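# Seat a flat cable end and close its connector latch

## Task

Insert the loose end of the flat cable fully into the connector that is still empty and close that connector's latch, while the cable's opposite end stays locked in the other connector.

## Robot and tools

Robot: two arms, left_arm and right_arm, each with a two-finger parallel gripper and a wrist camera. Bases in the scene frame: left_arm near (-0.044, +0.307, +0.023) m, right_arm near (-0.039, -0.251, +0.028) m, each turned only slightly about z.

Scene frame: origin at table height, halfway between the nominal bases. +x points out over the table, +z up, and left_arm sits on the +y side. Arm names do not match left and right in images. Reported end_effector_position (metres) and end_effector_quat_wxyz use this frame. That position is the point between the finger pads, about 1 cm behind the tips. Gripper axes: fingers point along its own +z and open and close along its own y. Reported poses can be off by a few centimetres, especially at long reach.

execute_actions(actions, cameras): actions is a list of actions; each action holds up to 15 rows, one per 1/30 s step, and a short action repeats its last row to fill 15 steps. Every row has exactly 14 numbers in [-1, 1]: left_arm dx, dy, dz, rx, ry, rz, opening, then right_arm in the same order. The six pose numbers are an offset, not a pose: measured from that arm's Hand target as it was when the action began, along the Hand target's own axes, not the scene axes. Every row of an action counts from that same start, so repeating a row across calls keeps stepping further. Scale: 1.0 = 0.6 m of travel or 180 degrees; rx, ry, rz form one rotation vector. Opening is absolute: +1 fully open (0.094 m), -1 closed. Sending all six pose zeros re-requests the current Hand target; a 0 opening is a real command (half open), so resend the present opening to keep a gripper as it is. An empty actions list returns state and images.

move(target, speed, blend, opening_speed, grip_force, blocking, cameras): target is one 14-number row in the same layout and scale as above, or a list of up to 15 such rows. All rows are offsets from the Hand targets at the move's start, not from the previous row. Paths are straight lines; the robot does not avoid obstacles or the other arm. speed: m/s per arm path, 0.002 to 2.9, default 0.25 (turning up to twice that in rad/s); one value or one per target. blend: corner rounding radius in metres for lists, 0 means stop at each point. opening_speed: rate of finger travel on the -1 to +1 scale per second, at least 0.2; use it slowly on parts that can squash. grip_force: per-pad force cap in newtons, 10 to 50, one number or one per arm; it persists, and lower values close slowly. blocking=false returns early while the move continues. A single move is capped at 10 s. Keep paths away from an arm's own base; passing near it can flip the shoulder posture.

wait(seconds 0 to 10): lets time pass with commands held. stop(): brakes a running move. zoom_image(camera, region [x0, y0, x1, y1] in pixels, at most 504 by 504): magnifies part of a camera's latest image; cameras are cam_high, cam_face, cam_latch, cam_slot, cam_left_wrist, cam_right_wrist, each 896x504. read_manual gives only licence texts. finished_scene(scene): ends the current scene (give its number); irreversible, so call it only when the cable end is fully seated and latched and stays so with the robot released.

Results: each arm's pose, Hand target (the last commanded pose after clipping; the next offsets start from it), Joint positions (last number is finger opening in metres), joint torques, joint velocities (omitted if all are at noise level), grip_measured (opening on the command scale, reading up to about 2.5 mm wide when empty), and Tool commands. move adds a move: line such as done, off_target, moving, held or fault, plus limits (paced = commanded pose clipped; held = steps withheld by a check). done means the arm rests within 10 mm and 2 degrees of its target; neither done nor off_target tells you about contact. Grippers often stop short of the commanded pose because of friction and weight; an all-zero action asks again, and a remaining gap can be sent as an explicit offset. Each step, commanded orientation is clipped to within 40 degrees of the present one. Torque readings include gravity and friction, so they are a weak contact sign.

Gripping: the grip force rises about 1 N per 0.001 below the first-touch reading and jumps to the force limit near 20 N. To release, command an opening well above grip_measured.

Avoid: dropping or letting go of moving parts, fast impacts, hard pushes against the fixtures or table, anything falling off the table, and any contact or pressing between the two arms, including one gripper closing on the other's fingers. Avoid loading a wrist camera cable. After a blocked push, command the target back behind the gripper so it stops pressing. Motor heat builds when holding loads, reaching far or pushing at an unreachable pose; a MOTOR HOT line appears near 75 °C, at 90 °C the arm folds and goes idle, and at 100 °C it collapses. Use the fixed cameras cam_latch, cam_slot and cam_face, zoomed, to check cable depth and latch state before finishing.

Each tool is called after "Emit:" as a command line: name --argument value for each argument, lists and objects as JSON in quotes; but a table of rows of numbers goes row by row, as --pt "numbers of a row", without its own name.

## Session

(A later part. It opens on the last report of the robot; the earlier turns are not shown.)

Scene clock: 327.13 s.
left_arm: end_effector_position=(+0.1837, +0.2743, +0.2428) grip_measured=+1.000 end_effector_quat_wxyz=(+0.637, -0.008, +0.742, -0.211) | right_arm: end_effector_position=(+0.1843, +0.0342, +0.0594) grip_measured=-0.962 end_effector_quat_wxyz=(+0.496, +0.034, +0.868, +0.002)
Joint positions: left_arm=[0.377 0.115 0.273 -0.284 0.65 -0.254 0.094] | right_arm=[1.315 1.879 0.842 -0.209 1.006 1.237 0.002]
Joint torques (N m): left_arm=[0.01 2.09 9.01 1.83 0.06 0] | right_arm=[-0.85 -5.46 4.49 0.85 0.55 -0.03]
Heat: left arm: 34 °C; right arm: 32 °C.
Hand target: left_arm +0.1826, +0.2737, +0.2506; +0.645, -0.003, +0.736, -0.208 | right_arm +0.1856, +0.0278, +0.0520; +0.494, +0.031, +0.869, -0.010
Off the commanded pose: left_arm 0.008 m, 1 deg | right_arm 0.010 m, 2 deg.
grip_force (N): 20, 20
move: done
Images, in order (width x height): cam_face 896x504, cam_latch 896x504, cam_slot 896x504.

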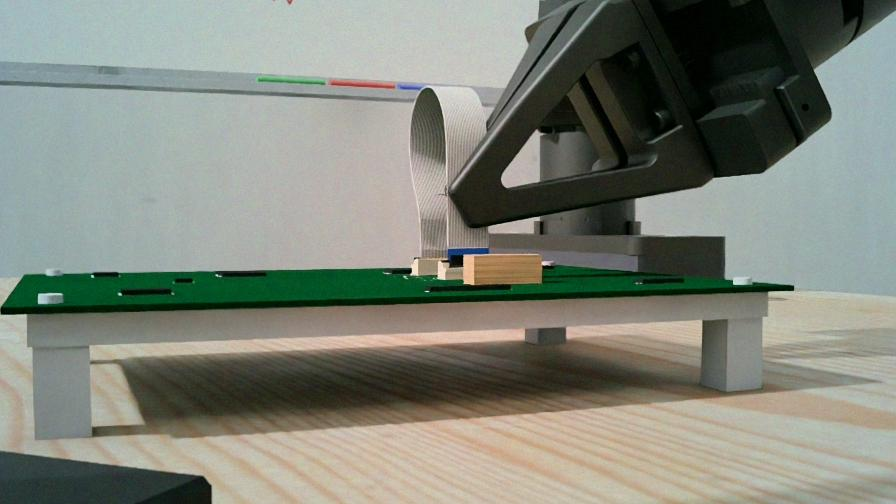

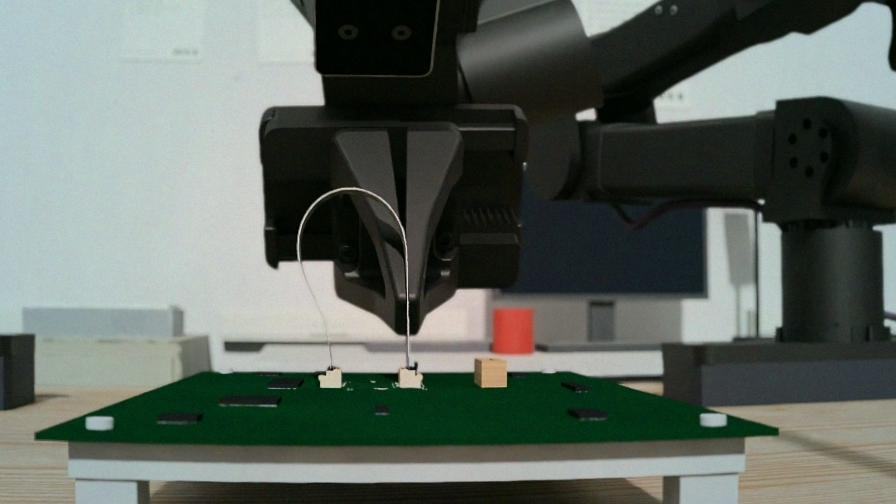

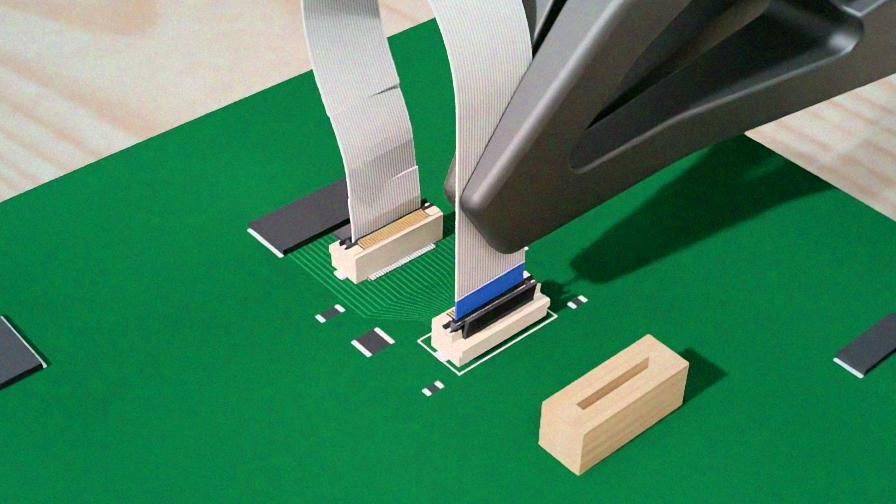

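Emit:
zoom_image --camera "cam_slot" --region '[335, 220, 370, 255]'

Emit:
zoom_image --camera "cam_slot" --region '[405, 190, 440, 225]'

Scaled by 14.400 from the camera's 896x504 image, which has a finer 1280x720 frame.

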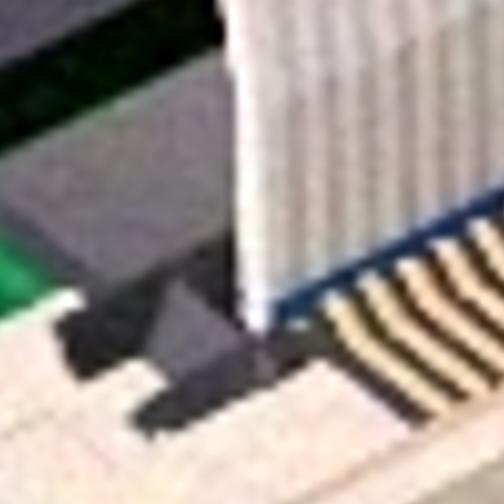

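Scaled by 14.400 from the camera's 896x504 image, which has a finer 1280x720 frame.

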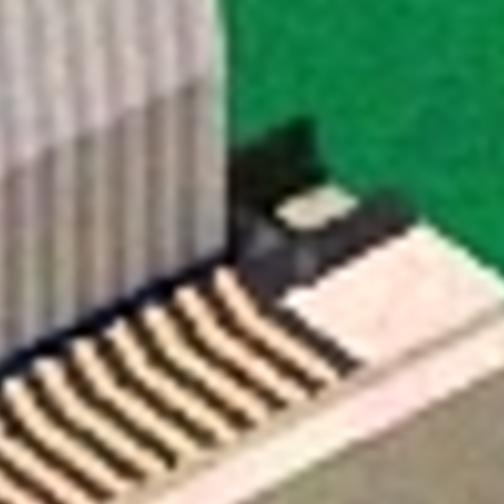

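Emit:
zoom_image --camera "cam_face" --region '[405, 245, 445, 285]'

Emit:
zoom_image --camera "cam_face" --region '[425, 245, 465, 285]'

Emit:
zoom_image --camera "cam_face" --region '[455, 225, 495, 265]'

Scaled by 12.600 from the camera's 896x504 image, which has a finer 1280x720 frame.

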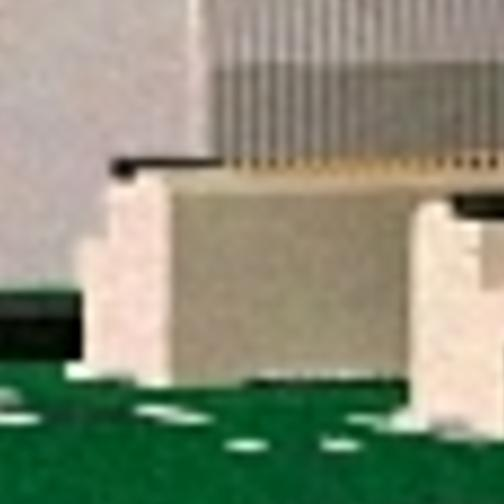

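Scaled by 12.600 from the camera's 896x504 image, which has a finer 1280x720 frame.

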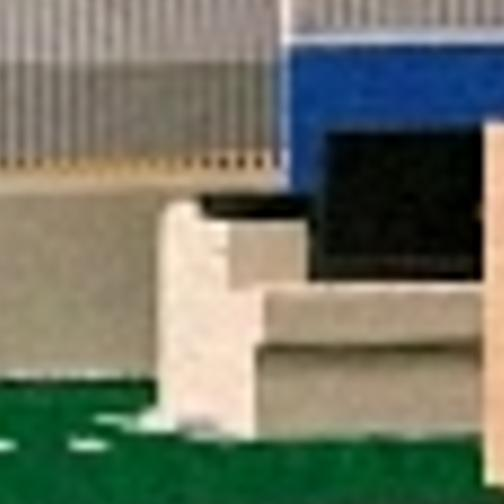

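Scaled by 12.600 from the camera's 896x504 image, which has a finer 1280x720 frame.

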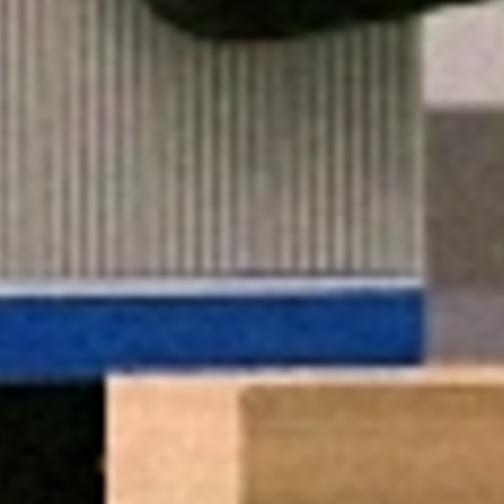

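Emit:
move --target '[0,0,0,0,0,0,1,-0.0035,-0.00084,0,0.00088,-0.00372,0.0045,-1]' --speed 0.01 --cameras '["cam_slot","cam_latch"]'

Emit:
zoom_image --camera "cam_slot" --region '[445, 265, 545, 335]'

Emit:
zoom_image --camera "cam_latch" --region '[390, 350, 430, 390]'

Scene clock: 360.90 s.
left_arm: end_effector_position=(+0.1837, +0.2743, +0.2428) grip_measured=+1.000 end_effector_quat_wxyz=(+0.637, -0.008, +0.742, -0.211) | right_arm: end_effector_position=(+0.1843, +0.0343, +0.0595) grip_measured=-0.962 end_effector_quat_wxyz=(+0.496, +0.035, +0.867, +0.003)
Joint positions: left_arm=[0.377 0.115 0.273 -0.284 0.65 -0.254 0.094] | right_arm=[1.315 1.879 0.842 -0.208 1.006 1.237 0.002]
Joint torques (N m): left_arm=[0.02 2.13 9.02 1.83 0.06 0.01] | right_arm=[-0.87 -5.52 4.42 0.86 0.7 0.08]
Heat: left arm: 34 °C; right arm: 31 °C.
Hand target: left_arm +0.1826, +0.2737, +0.2506; +0.645, -0.003, +0.736, -0.208 | right_arm +0.1866, +0.0272, +0.0538; +0.499, +0.037, +0.866, -0.008
Off the commanded pose: left_arm 0.008 m, 1 deg | right_arm 0.009 m, 1 deg.
grip_force (N): 20, 20
move: done
Images, in order (width x height): cam_latch 896x504, cam_slot 896x504.

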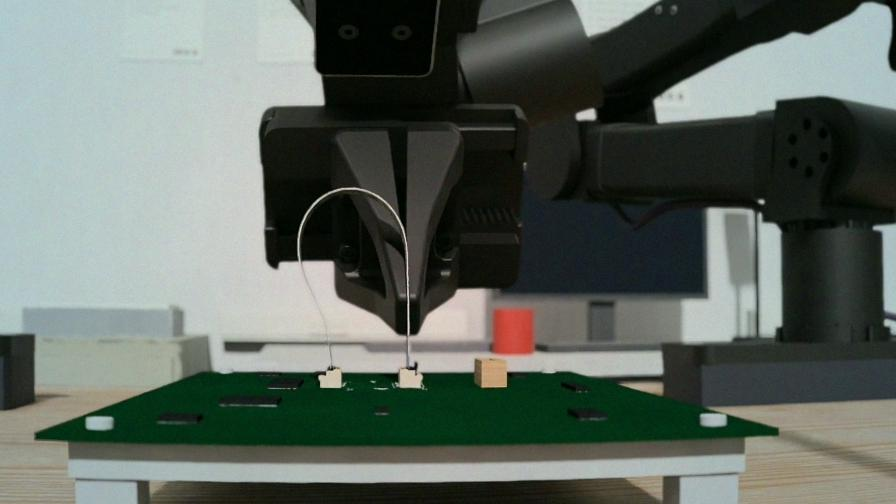

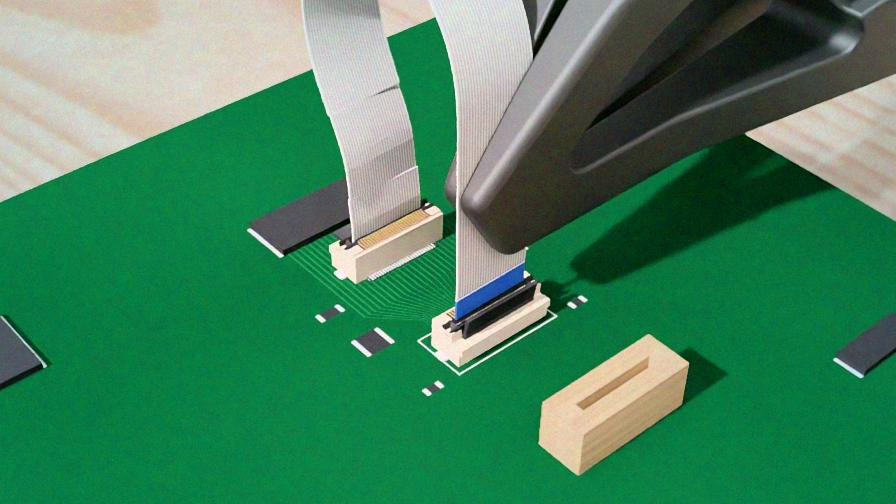

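Scaled by 5.040 from the camera's 896x504 image, which has a finer 1280x720 frame.

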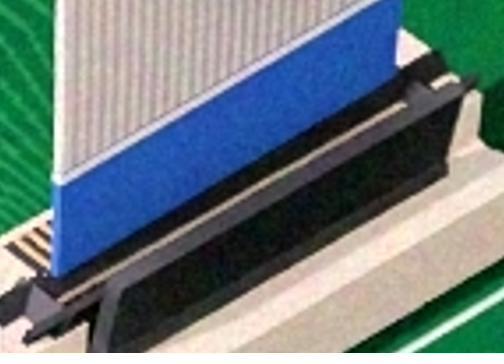

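Scaled by 12.600 from the camera's 896x504 image, which has a finer 1280x720 frame.

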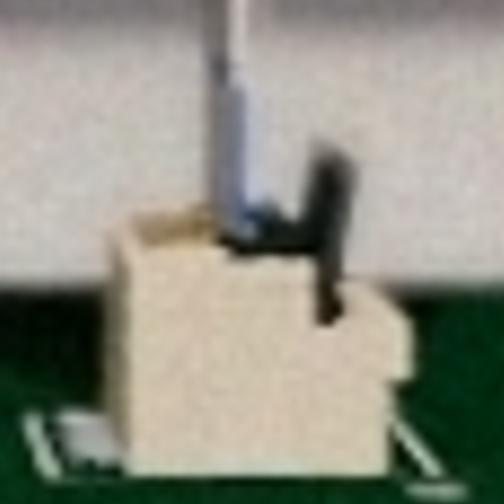

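Emit:
move --target '[0,0,0,0,0,0,1,0.00126,-0.00005,0.00073,0.00024,0.00006,0.00214,-1]' --speed 0.01 --cameras '["cam_slot","cam_latch"]'

Emit:
zoom_image --camera "cam_slot" --region '[445, 265, 545, 335]'

Emit:
zoom_image --camera "cam_latch" --region '[390, 350, 430, 390]'

Scene clock: 364.07 s.
left_arm: end_effector_position=(+0.1837, +0.2743, +0.2428) grip_measured=+1.000 end_effector_quat_wxyz=(+0.637, -0.008, +0.742, -0.211) | right_arm: end_effector_position=(+0.1844, +0.0344, +0.0595) grip_measured=-0.962 end_effector_quat_wxyz=(+0.496, +0.037, +0.867, +0.004)
Joint positions: left_arm=[0.377 0.115 0.273 -0.284 0.65 -0.254 0.094] | right_arm=[1.315 1.879 0.842 -0.207 1.006 1.242 0.002]
Joint torques (N m): left_arm=[0.03 2.17 8.95 1.83 0.07 0] | right_arm=[-0.85 -5.26 4.44 0.87 0.68 0.09]
Heat: left arm: 34 °C; right arm: 31 °C.
Hand target: left_arm +0.1826, +0.2737, +0.2506; +0.645, -0.003, +0.736, -0.208 | right_arm +0.1866, +0.0272, +0.0529; +0.499, +0.041, +0.865, -0.007
Off the commanded pose: left_arm 0.008 m, 1 deg | right_arm 0.010 m, 1 deg.
grip_force (N): 20, 20
move: done
Images, in order (width x height): cam_latch 896x504, cam_slot 896x504.

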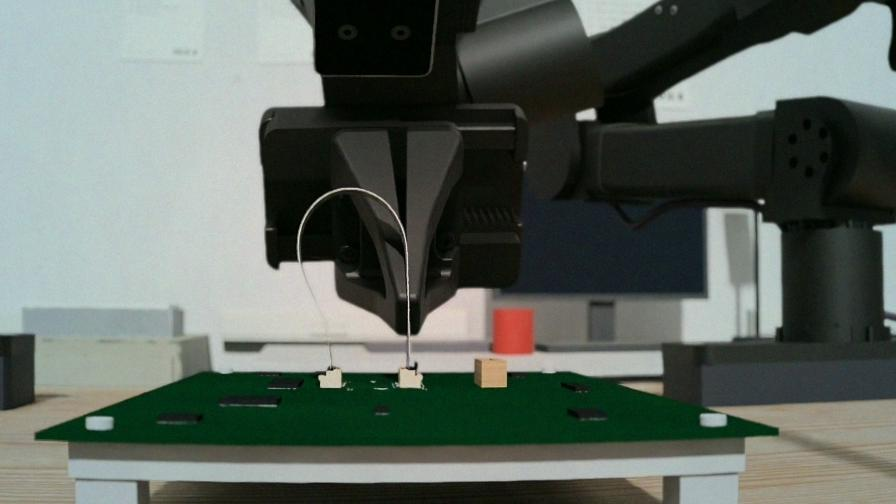

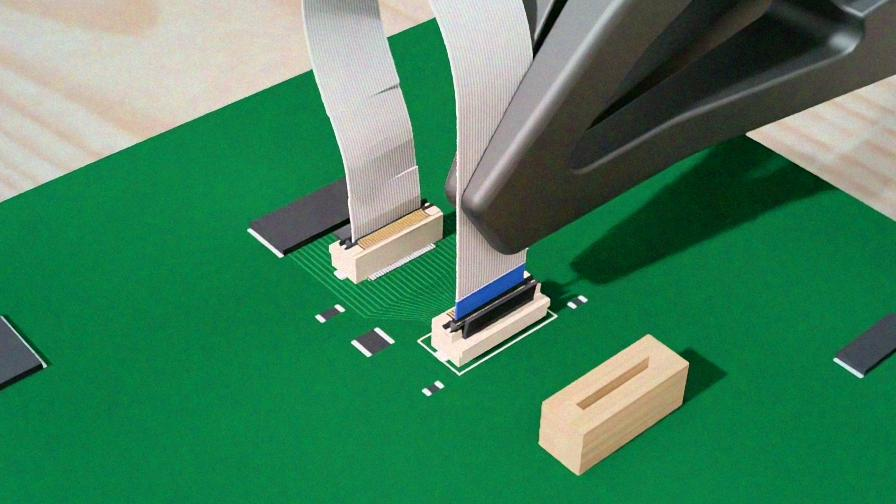

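Scaled by 5.040 from the camera's 896x504 image, which has a finer 1280x720 frame.

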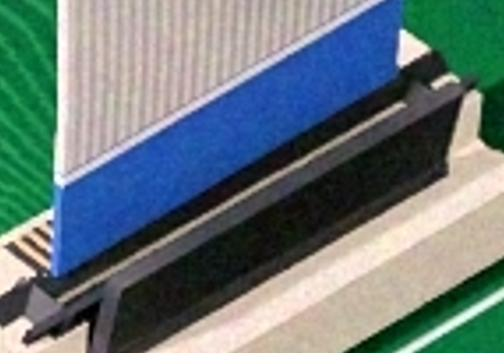

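Scaled by 12.600 from the camera's 896x504 image, which has a finer 1280x720 frame.

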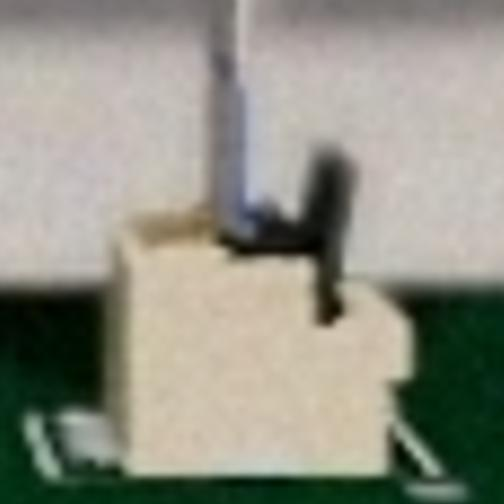

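Emit:
zoom_image --camera "cam_latch" --region '[310, 350, 350, 390]'

Emit:
zoom_image --camera "cam_latch" --region '[395, 355, 425, 385]'

Scaled by 12.600 from the camera's 896x504 image, which has a finer 1280x720 frame.

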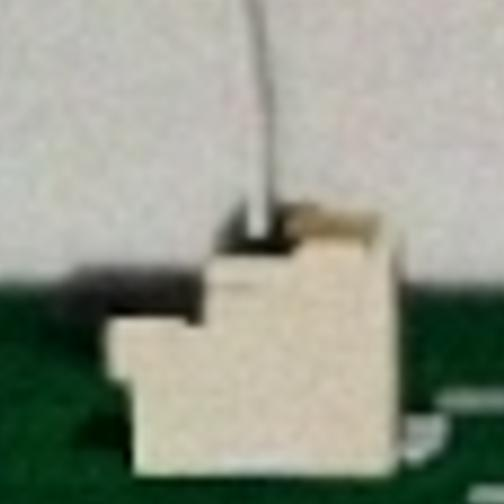

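Scaled by 16.800 from the camera's 896x504 image, which has a finer 1280x720 frame.

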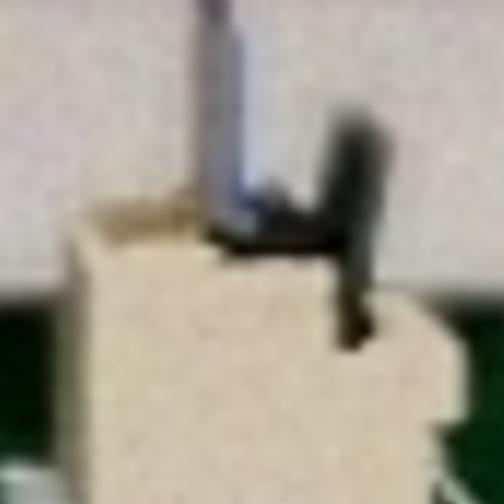

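Emit:
move --target '[0,0,0,0,0,0,1,-0.00013,0.00053,0,-0.00032,-0.00008,0.00054,-1]' --speed 0.01 --cameras '["cam_slot","cam_latch"]'

Emit:
zoom_image --camera "cam_slot" --region '[445, 265, 545, 335]'

Emit:
zoom_image --camera "cam_latch" --region '[390, 350, 430, 390]'

Scene clock: 375.63 s.
left_arm: end_effector_position=(+0.1837, +0.2743, +0.2428) grip_measured=+1.000 end_effector_quat_wxyz=(+0.637, -0.008, +0.742, -0.211) | right_arm: end_effector_position=(+0.1844, +0.0345, +0.0595) grip_measured=-0.962 end_effector_quat_wxyz=(+0.496, +0.038, +0.867, +0.005)
Joint positions: left_arm=[0.377 0.115 0.273 -0.284 0.65 -0.254 0.094] | right_arm=[1.315 1.879 0.842 -0.207 1.006 1.243 0.002]
Joint torques (N m): left_arm=[0.02 2.1 9.02 1.83 0.06 -0.01] | right_arm=[-0.87 -5.29 4.46 0.88 0.69 0.1]
Heat: left arm: 34 °C; right arm: 31 °C.
Hand target: left_arm +0.1826, +0.2737, +0.2506; +0.645, -0.003, +0.736, -0.208 | right_arm +0.1867, +0.0275, +0.0530; +0.500, +0.041, +0.865, -0.006
Off the commanded pose: left_arm 0.008 m, 1 deg | right_arm 0.010 m, 1 deg.
grip_force (N): 20, 20
move: done
Images, in order (width x height): cam_latch 896x504, cam_slot 896x504.

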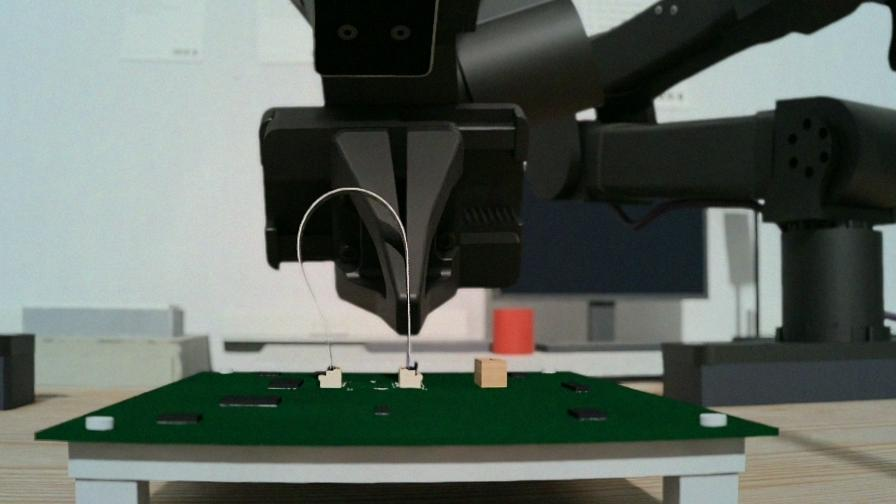

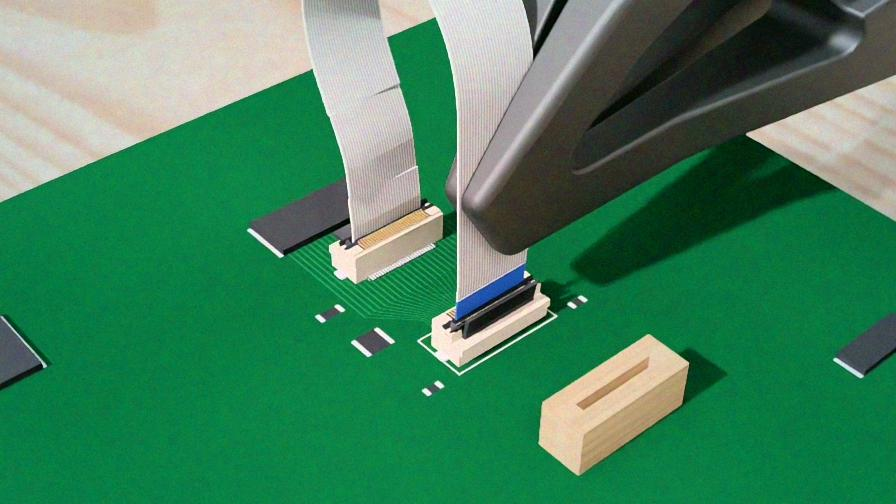

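Scaled by 5.040 from the camera's 896x504 image, which has a finer 1280x720 frame.

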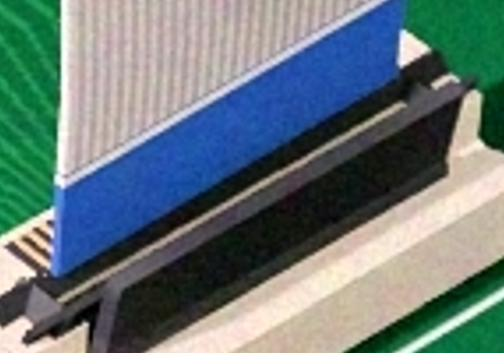

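Scaled by 12.600 from the camera's 896x504 image, which has a finer 1280x720 frame.

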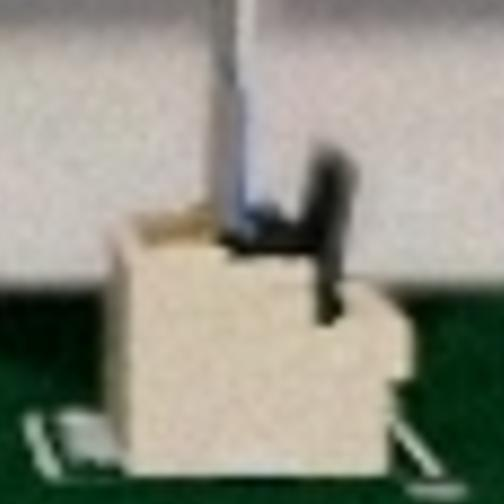

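Emit:
move --target '[0,0,0,0,0,0,1,-0.00013,0.00053,0,-0.00032,-0.00008,0.00054,-1]' --speed 0.01 --cameras '["cam_slot","cam_latch"]'

Emit:
zoom_image --camera "cam_slot" --region '[445, 265, 545, 335]'

Emit:
zoom_image --camera "cam_latch" --region '[390, 350, 430, 390]'

Scene clock: 377.83 s.
left_arm: end_effector_position=(+0.1837, +0.2743, +0.2428) grip_measured=+1.000 end_effector_quat_wxyz=(+0.637, -0.008, +0.742, -0.211) | right_arm: end_effector_position=(+0.1843, +0.0348, +0.0593) grip_measured=-0.962 end_effector_quat_wxyz=(+0.496, +0.038, +0.868, +0.006)
Joint positions: left_arm=[0.377 0.115 0.273 -0.284 0.65 -0.254 0.094] | right_arm=[1.315 1.879 0.842 -0.206 1.004 1.243 0.002]
Joint torques (N m): left_arm=[0.01 2.1 9.03 1.83 0.07 0] | right_arm=[-0.84 -5.27 4.44 0.92 0.72 0.08]
Heat: left arm: 34 °C; right arm: 31 °C.
Hand target: left_arm +0.1826, +0.2737, +0.2506; +0.645, -0.003, +0.736, -0.208 | right_arm +0.1868, +0.0278, +0.0531; +0.500, +0.042, +0.865, -0.005
Off the commanded pose: left_arm 0.008 m, 1 deg | right_arm 0.010 m, 1 deg.
grip_force (N): 20, 20
move: done
Images, in order (width x height): cam_latch 896x504, cam_slot 896x504.

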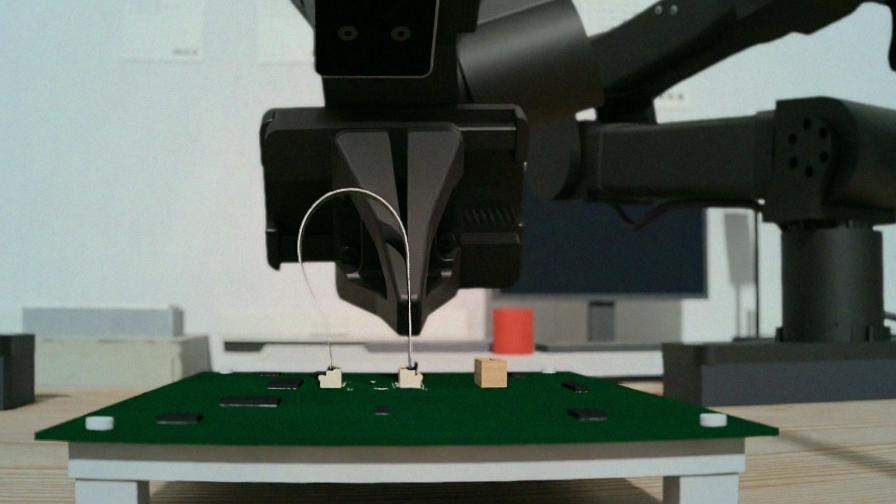

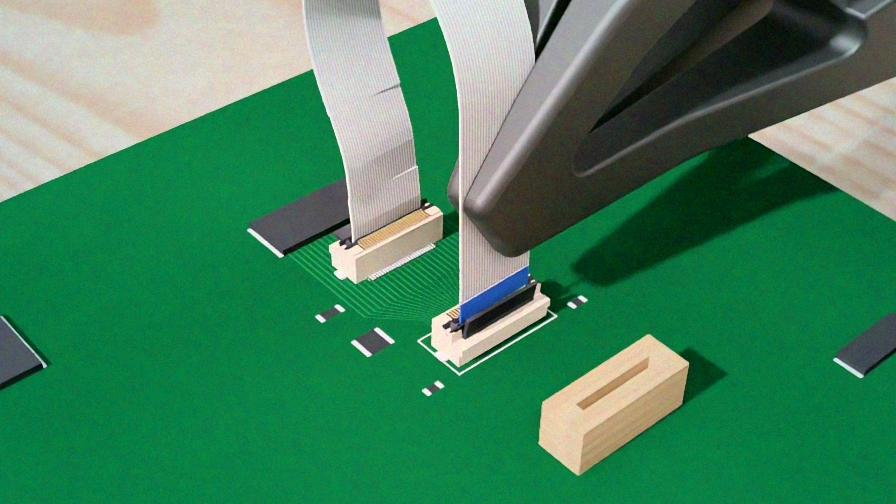

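Scaled by 5.040 from the camera's 896x504 image, which has a finer 1280x720 frame.

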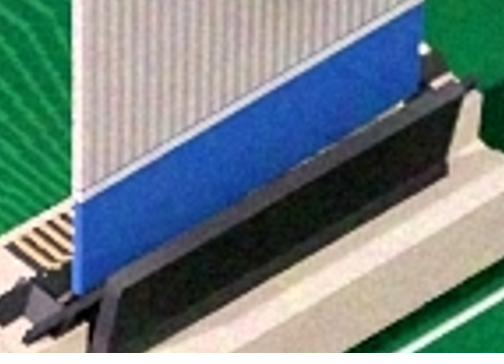

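Scaled by 12.600 from the camera's 896x504 image, which has a finer 1280x720 frame.

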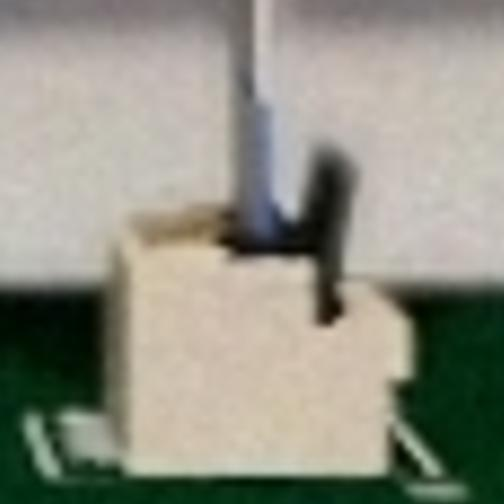

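Emit:
move --target '[0,0,0,0,0,0,1,-0.01496,0.00453,-0.00795,-0.00524,-0.00136,0.00898,-1]' --speed 0.01

Emit:
move --target '[0,0,0,0,0,0,1,-0.01496,0.00453,-0.00795,-0.00524,-0.00136,0.00898,-1]' --speed 0.01

Scene clock: 383.43 s.
left_arm: end_effector_position=(+0.1837, +0.2743, +0.2428) grip_measured=+1.000 end_effector_quat_wxyz=(+0.637, -0.008, +0.742, -0.211) | right_arm: end_effector_position=(+0.1843, +0.0348, +0.0593) grip_measured=-0.962 end_effector_quat_wxyz=(+0.496, +0.038, +0.868, +0.006)
Joint positions: left_arm=[0.377 0.115 0.273 -0.284 0.65 -0.254 0.094] | right_arm=[1.315 1.879 0.842 -0.205 1.004 1.243 0.002]
Joint torques (N m): left_arm=[0.02 2.11 8.99 1.82 0.07 -0.01] | right_arm=[-0.92 -7.77 4.34 0.88 0.71 0.11]
Heat: left arm: 34 °C; right arm: 31 °C.
Hand target: left_arm +0.1826, +0.2737, +0.2506; +0.645, -0.003, +0.736, -0.208 | right_arm +0.1873, +0.0302, +0.0634; +0.502, +0.050, +0.863, +0.009
Off the commanded pose: left_arm 0.008 m, 1 deg | right_arm 0.007 m, 2 deg.
grip_force (N): 20, 20
move: done

Scene clock: 385.30 s.
left_arm: end_effector_position=(+0.1837, +0.2743, +0.2428) grip_measured=+1.000 end_effector_quat_wxyz=(+0.637, -0.008, +0.742, -0.211) | right_arm: end_effector_position=(+0.1844, +0.0366, +0.0646) grip_measured=-0.962 end_effector_quat_wxyz=(+0.496, +0.042, +0.867, +0.014)
Joint positions: left_arm=[0.377 0.115 0.273 -0.284 0.65 -0.254 0.094] | right_arm=[1.315 1.861 0.842 -0.205 1.001 1.244 0.002]
Joint torques (N m): left_arm=[-0.03 2.09 9.01 1.82 0.06 0.01] | right_arm=[-0.94 -9.02 4.36 0.89 0.71 0.08]
Heat: left arm: 34 °C; right arm: 31 °C.
Hand target: left_arm +0.1826, +0.2737, +0.2506; +0.645, -0.003, +0.736, -0.208 | right_arm +0.1878, +0.0322, +0.0736; +0.504, +0.058, +0.862, +0.023
Off the commanded pose: left_arm 0.008 m, 1 deg | right_arm 0.011 m, 2 deg.
grip_force (N): 20, 20
move: off_target (right_arm)

Emit:
move --target '[0,0,0,0,0,0,1,-0.00054,-0.0006,0.00083,0.0005,-0.00006,0.00028,-1]' --speed 0.01

Scene clock: 387.00 s.
left_arm: end_effector_position=(+0.1837, +0.2743, +0.2428) grip_measured=+1.000 end_effector_quat_wxyz=(+0.637, -0.008, +0.742, -0.211) | right_arm: end_effector_position=(+0.1851, +0.0361, +0.0644) grip_measured=-0.962 end_effector_quat_wxyz=(+0.496, +0.044, +0.867, +0.014)
Joint positions: left_arm=[0.377 0.115 0.273 -0.284 0.65 -0.254 0.094] | right_arm=[1.312 1.861 0.842 -0.205 1 1.245 0.002]
Joint torques (N m): left_arm=[0.03 2.06 9.01 1.82 0.05 0] | right_arm=[-0.9 -9.07 4.34 0.9 0.74 0.09]
Heat: left arm: 34 °C; right arm: 31 °C.
Hand target: left_arm +0.1826, +0.2737, +0.2506; +0.645, -0.003, +0.736, -0.208 | right_arm +0.1884, +0.0318, +0.0736; +0.504, +0.059, +0.862, +0.022
Off the commanded pose: left_arm 0.008 m, 1 deg | right_arm 0.011 m, 2 deg.
grip_force (N): 20, 20
move: off_target (right_arm)

Emit:
move --target '[0,0,0,0,0,0,1,0.00061,-0.00116,0.00018,0.00032,0.00008,-0.00055,-1]' --speed 0.01

Scene clock: 388.80 s.
left_arm: end_effector_position=(+0.1837, +0.2743, +0.2428) grip_measured=+1.000 end_effector_quat_wxyz=(+0.637, -0.008, +0.742, -0.211) | right_arm: end_effector_position=(+0.1846, +0.0341, +0.0629) grip_measured=-0.962 end_effector_quat_wxyz=(+0.495, +0.042, +0.868, +0.012)
Joint positions: left_arm=[0.377 0.115 0.273 -0.284 0.65 -0.254 0.094] | right_arm=[1.312 1.861 0.835 -0.205 1 1.245 0.002]
Joint torques (N m): left_arm=[0.05 2.13 8.98 1.83 0.07 0.01] | right_arm=[-0.88 -9.03 4.63 0.89 0.74 0.08]
Heat: left arm: 34 °C; right arm: 31 °C.
Hand target: left_arm +0.1826, +0.2737, +0.2506; +0.645, -0.003, +0.736, -0.208 | right_arm +0.1882, +0.0311, +0.0732; +0.504, +0.058, +0.862, +0.021
Off the commanded pose: left_arm 0.008 m, 1 deg | right_arm 0.011 m, 2 deg.
grip_force (N): 20, 20
move: off_target (right_arm)

Emit:
move --target '[0,0,0,0,0,0,1,0.01997,-0.00875,0.01042,0.00719,0.00188,-0.01227,-1]' --speed 0.01

Scene clock: 392.27 s.
left_arm: end_effector_position=(+0.1837, +0.2743, +0.2428) grip_measured=+1.000 end_effector_quat_wxyz=(+0.637, -0.008, +0.742, -0.211) | right_arm: end_effector_position=(+0.1846, +0.0341, +0.0630) grip_measured=-0.962 end_effector_quat_wxyz=(+0.495, +0.042, +0.868, +0.012)
Joint positions: left_arm=[0.377 0.115 0.273 -0.284 0.65 -0.254 0.094] | right_arm=[1.312 1.861 0.835 -0.204 1 1.245 0.002]
Joint torques (N m): left_arm=[-0.01 2.13 9.05 1.82 0.07 0] | right_arm=[-0.88 -5.7 4.49 0.91 0.74 0.07]
Heat: left arm: 34 °C; right arm: 31 °C.
Hand target: left_arm +0.1826, +0.2737, +0.2506; +0.645, -0.003, +0.736, -0.208 | right_arm +0.1875, +0.0272, +0.0593; +0.501, +0.047, +0.864, +0.002
Off the commanded pose: left_arm 0.008 m, 1 deg | right_arm 0.008 m, 1 deg.
grip_force (N): 20, 20
move: done

Emit:
move --target '[0,0,0,0,0,0,1,-0.00026,0.00119,0.00003,-0.00072,-0.00019,0.00123,-1]' --speed 0.01

Scene clock: 393.73 s.
left_arm: end_effector_position=(+0.1837, +0.2743, +0.2428) grip_measured=+1.000 end_effector_quat_wxyz=(+0.637, -0.008, +0.742, -0.211) | right_arm: end_effector_position=(+0.1848, +0.0348, +0.0632) grip_measured=-0.962 end_effector_quat_wxyz=(+0.495, +0.043, +0.867, +0.013)
Joint positions: left_arm=[0.377 0.115 0.273 -0.284 0.65 -0.254 0.094] | right_arm=[1.312 1.861 0.835 -0.2 1 1.245 0.002]
Joint torques (N m): left_arm=[0.01 2.14 9.06 1.85 0.06 -0.01] | right_arm=[-0.84 -5.68 4.48 0.91 0.75 0.06]
Heat: left arm: 34 °C; right arm: 31 °C.
Hand target: left_arm +0.1826, +0.2737, +0.2506; +0.645, -0.003, +0.736, -0.208 | right_arm +0.1876, +0.0279, +0.0594; +0.501, +0.048, +0.864, +0.004
Off the commanded pose: left_arm 0.008 m, 1 deg | right_arm 0.008 m, 1 deg.
grip_force (N): 20, 20
move: done

Emit:
move --target '[0,0,0,0,0,0,1,0.00538,-0.00191,0.00285,0.00191,0.0005,-0.00327,-1]' --speed 0.01 --cameras '["cam_slot","cam_latch","cam_face"]'

Emit:
zoom_image --camera "cam_slot" --region '[445, 265, 545, 335]'

Emit:
zoom_image --camera "cam_latch" --region '[390, 350, 430, 390]'

Emit:
zoom_image --camera "cam_face" --region '[425, 245, 465, 285]'

Scene clock: 395.77 s.
left_arm: end_effector_position=(+0.1837, +0.2743, +0.2428) grip_measured=+1.000 end_effector_quat_wxyz=(+0.637, -0.008, +0.742, -0.211) | right_arm: end_effector_position=(+0.1846, +0.0343, +0.0611) grip_measured=-0.962 end_effector_quat_wxyz=(+0.495, +0.042, +0.868, +0.011)
Joint positions: left_arm=[0.377 0.115 0.273 -0.284 0.65 -0.254 0.094] | right_arm=[1.312 1.868 0.835 -0.199 1 1.245 0.002]
Joint torques (N m): left_arm=[0.05 2.11 9.02 1.81 0.06 0] | right_arm=[-0.81 -5.35 4.42 0.91 0.74 0.07]
Heat: left arm: 34 °C; right arm: 31 °C.
Hand target: left_arm +0.1826, +0.2737, +0.2506; +0.645, -0.003, +0.736, -0.208 | right_arm +0.1874, +0.0270, +0.0558; +0.500, +0.045, +0.865, -0.001
Off the commanded pose: left_arm 0.008 m, 1 deg | right_arm 0.010 m, 2 deg.
grip_force (N): 20, 20
move: done
Images, in order (width x height): cam_face 896x504, cam_latch 896x504, cam_slot 896x504.

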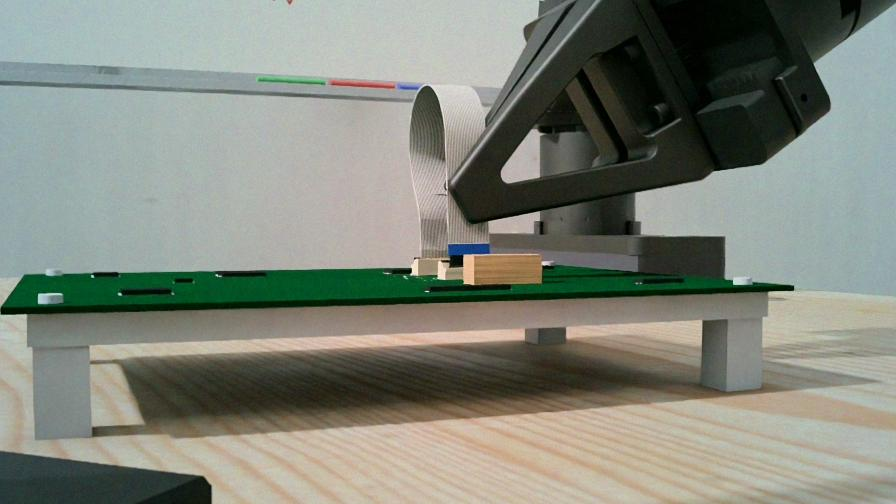

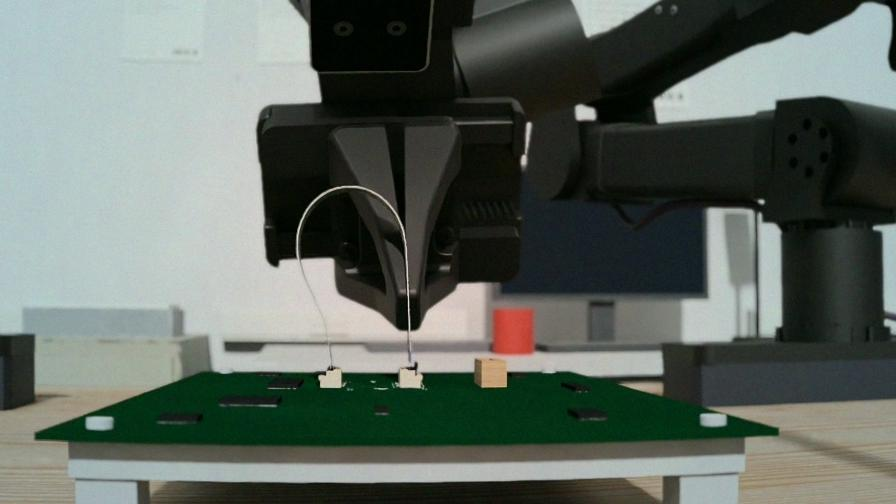

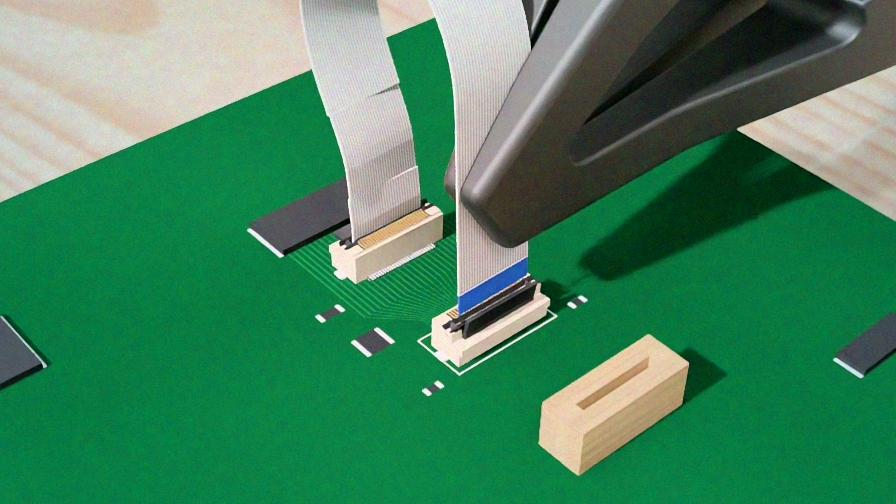

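Scaled by 5.040 from the camera's 896x504 image, which has a finer 1280x720 frame.

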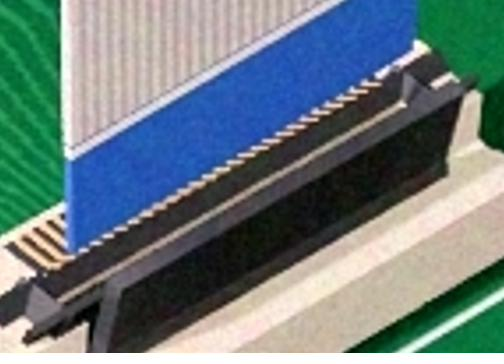

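Scaled by 12.600 from the camera's 896x504 image, which has a finer 1280x720 frame.

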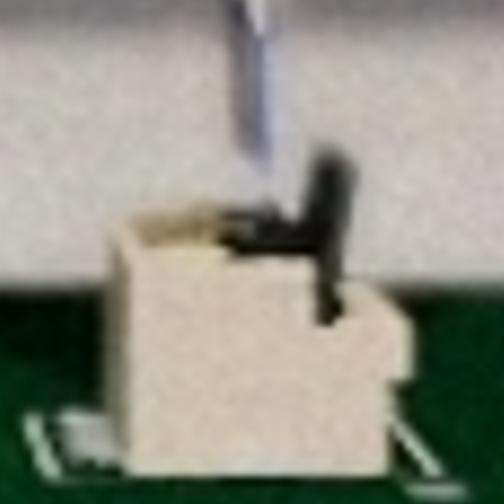

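Scaled by 12.600 from the camera's 896x504 image, which has a finer 1280x720 frame.

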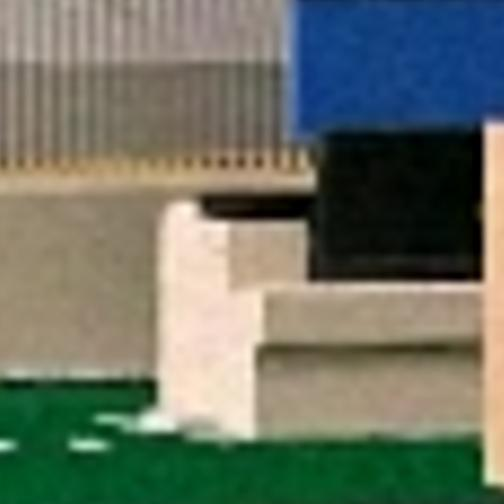

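Emit:
move --target '[0,0,0,0,0,0,1,0.00224,-0.0008,0.00119,0.0008,0.0002,-0.00136,-1]' --speed 0.01 --cameras '["cam_face","cam_latch","cam_slot"]'

Scene clock: 401.10 s.
left_arm: end_effector_position=(+0.1837, +0.2743, +0.2428) grip_measured=+1.000 end_effector_quat_wxyz=(+0.637, -0.008, +0.742, -0.211) | right_arm: end_effector_position=(+0.1846, +0.0340, +0.0595) grip_measured=-0.962 end_effector_quat_wxyz=(+0.495, +0.041, +0.868, +0.009)
Joint positions: left_arm=[0.377 0.115 0.273 -0.284 0.65 -0.254 0.094] | right_arm=[1.312 1.873 0.835 -0.199 1 1.245 0.002]
Joint torques (N m): left_arm=[0.03 2.15 9.01 1.81 0.07 0] | right_arm=[-0.85 -5.35 4.44 0.89 0.75 0.06]
Heat: left arm: 34 °C; right arm: 31 °C.
Hand target: left_arm +0.1826, +0.2737, +0.2506; +0.645, -0.003, +0.736, -0.208 | right_arm +0.1873, +0.0266, +0.0542; +0.500, +0.044, +0.865, -0.003
Off the commanded pose: left_arm 0.008 m, 1 deg | right_arm 0.010 m, 2 deg.
grip_force (N): 20, 20
move: done
Images, in order (width x height): cam_face 896x504, cam_latch 896x504, cam_slot 896x504.

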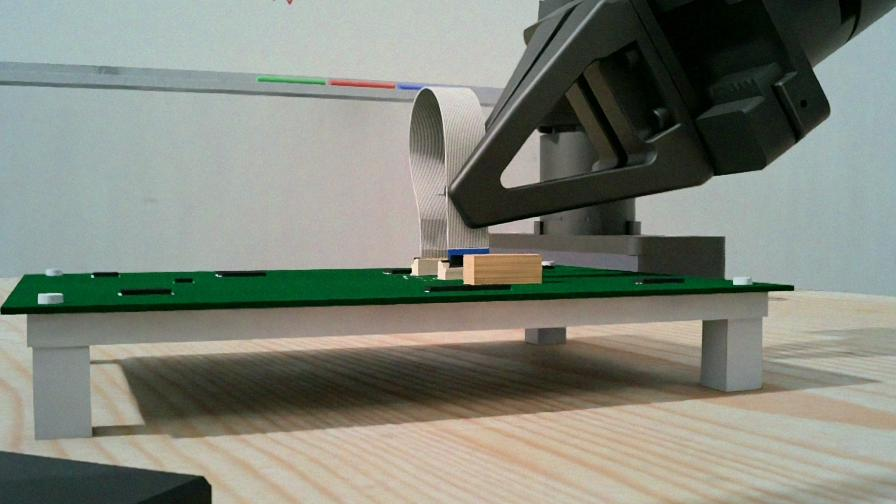

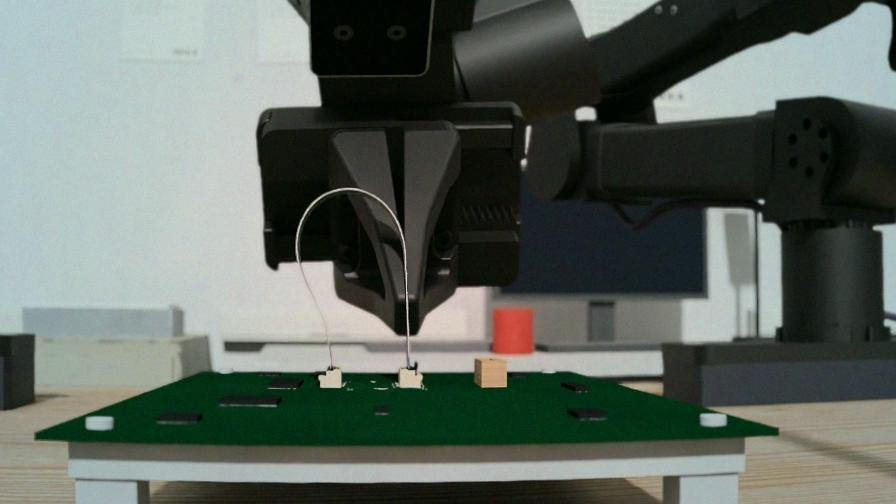

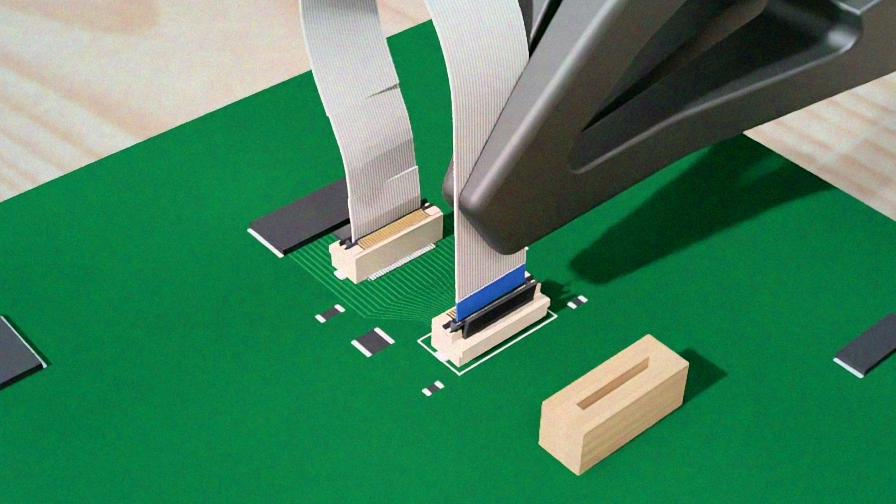

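Emit:
zoom_image --camera "cam_slot" --region '[445, 265, 545, 335]'

Emit:
zoom_image --camera "cam_latch" --region '[390, 350, 430, 390]'

Emit:
zoom_image --camera "cam_face" --region '[425, 245, 465, 285]'

Scaled by 5.040 from the camera's 896x504 image, which has a finer 1280x720 frame.

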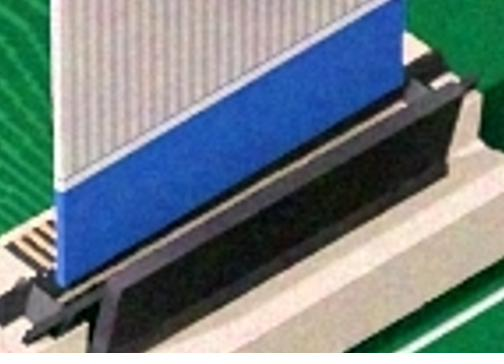

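Scaled by 12.600 from the camera's 896x504 image, which has a finer 1280x720 frame.

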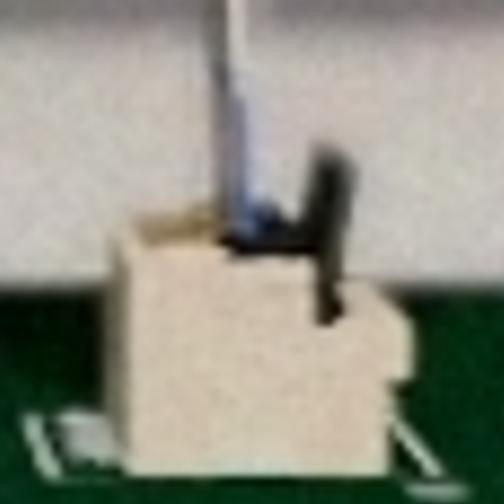

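Scaled by 12.600 from the camera's 896x504 image, which has a finer 1280x720 frame.

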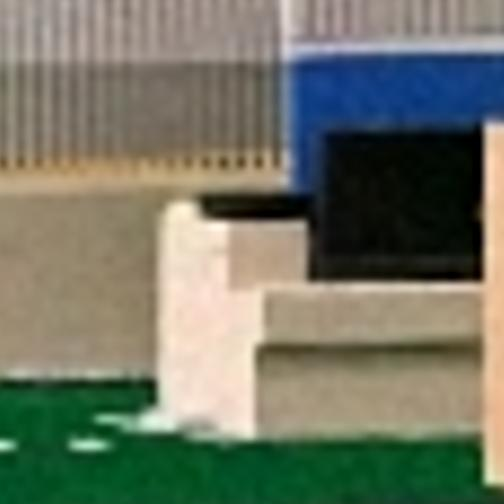

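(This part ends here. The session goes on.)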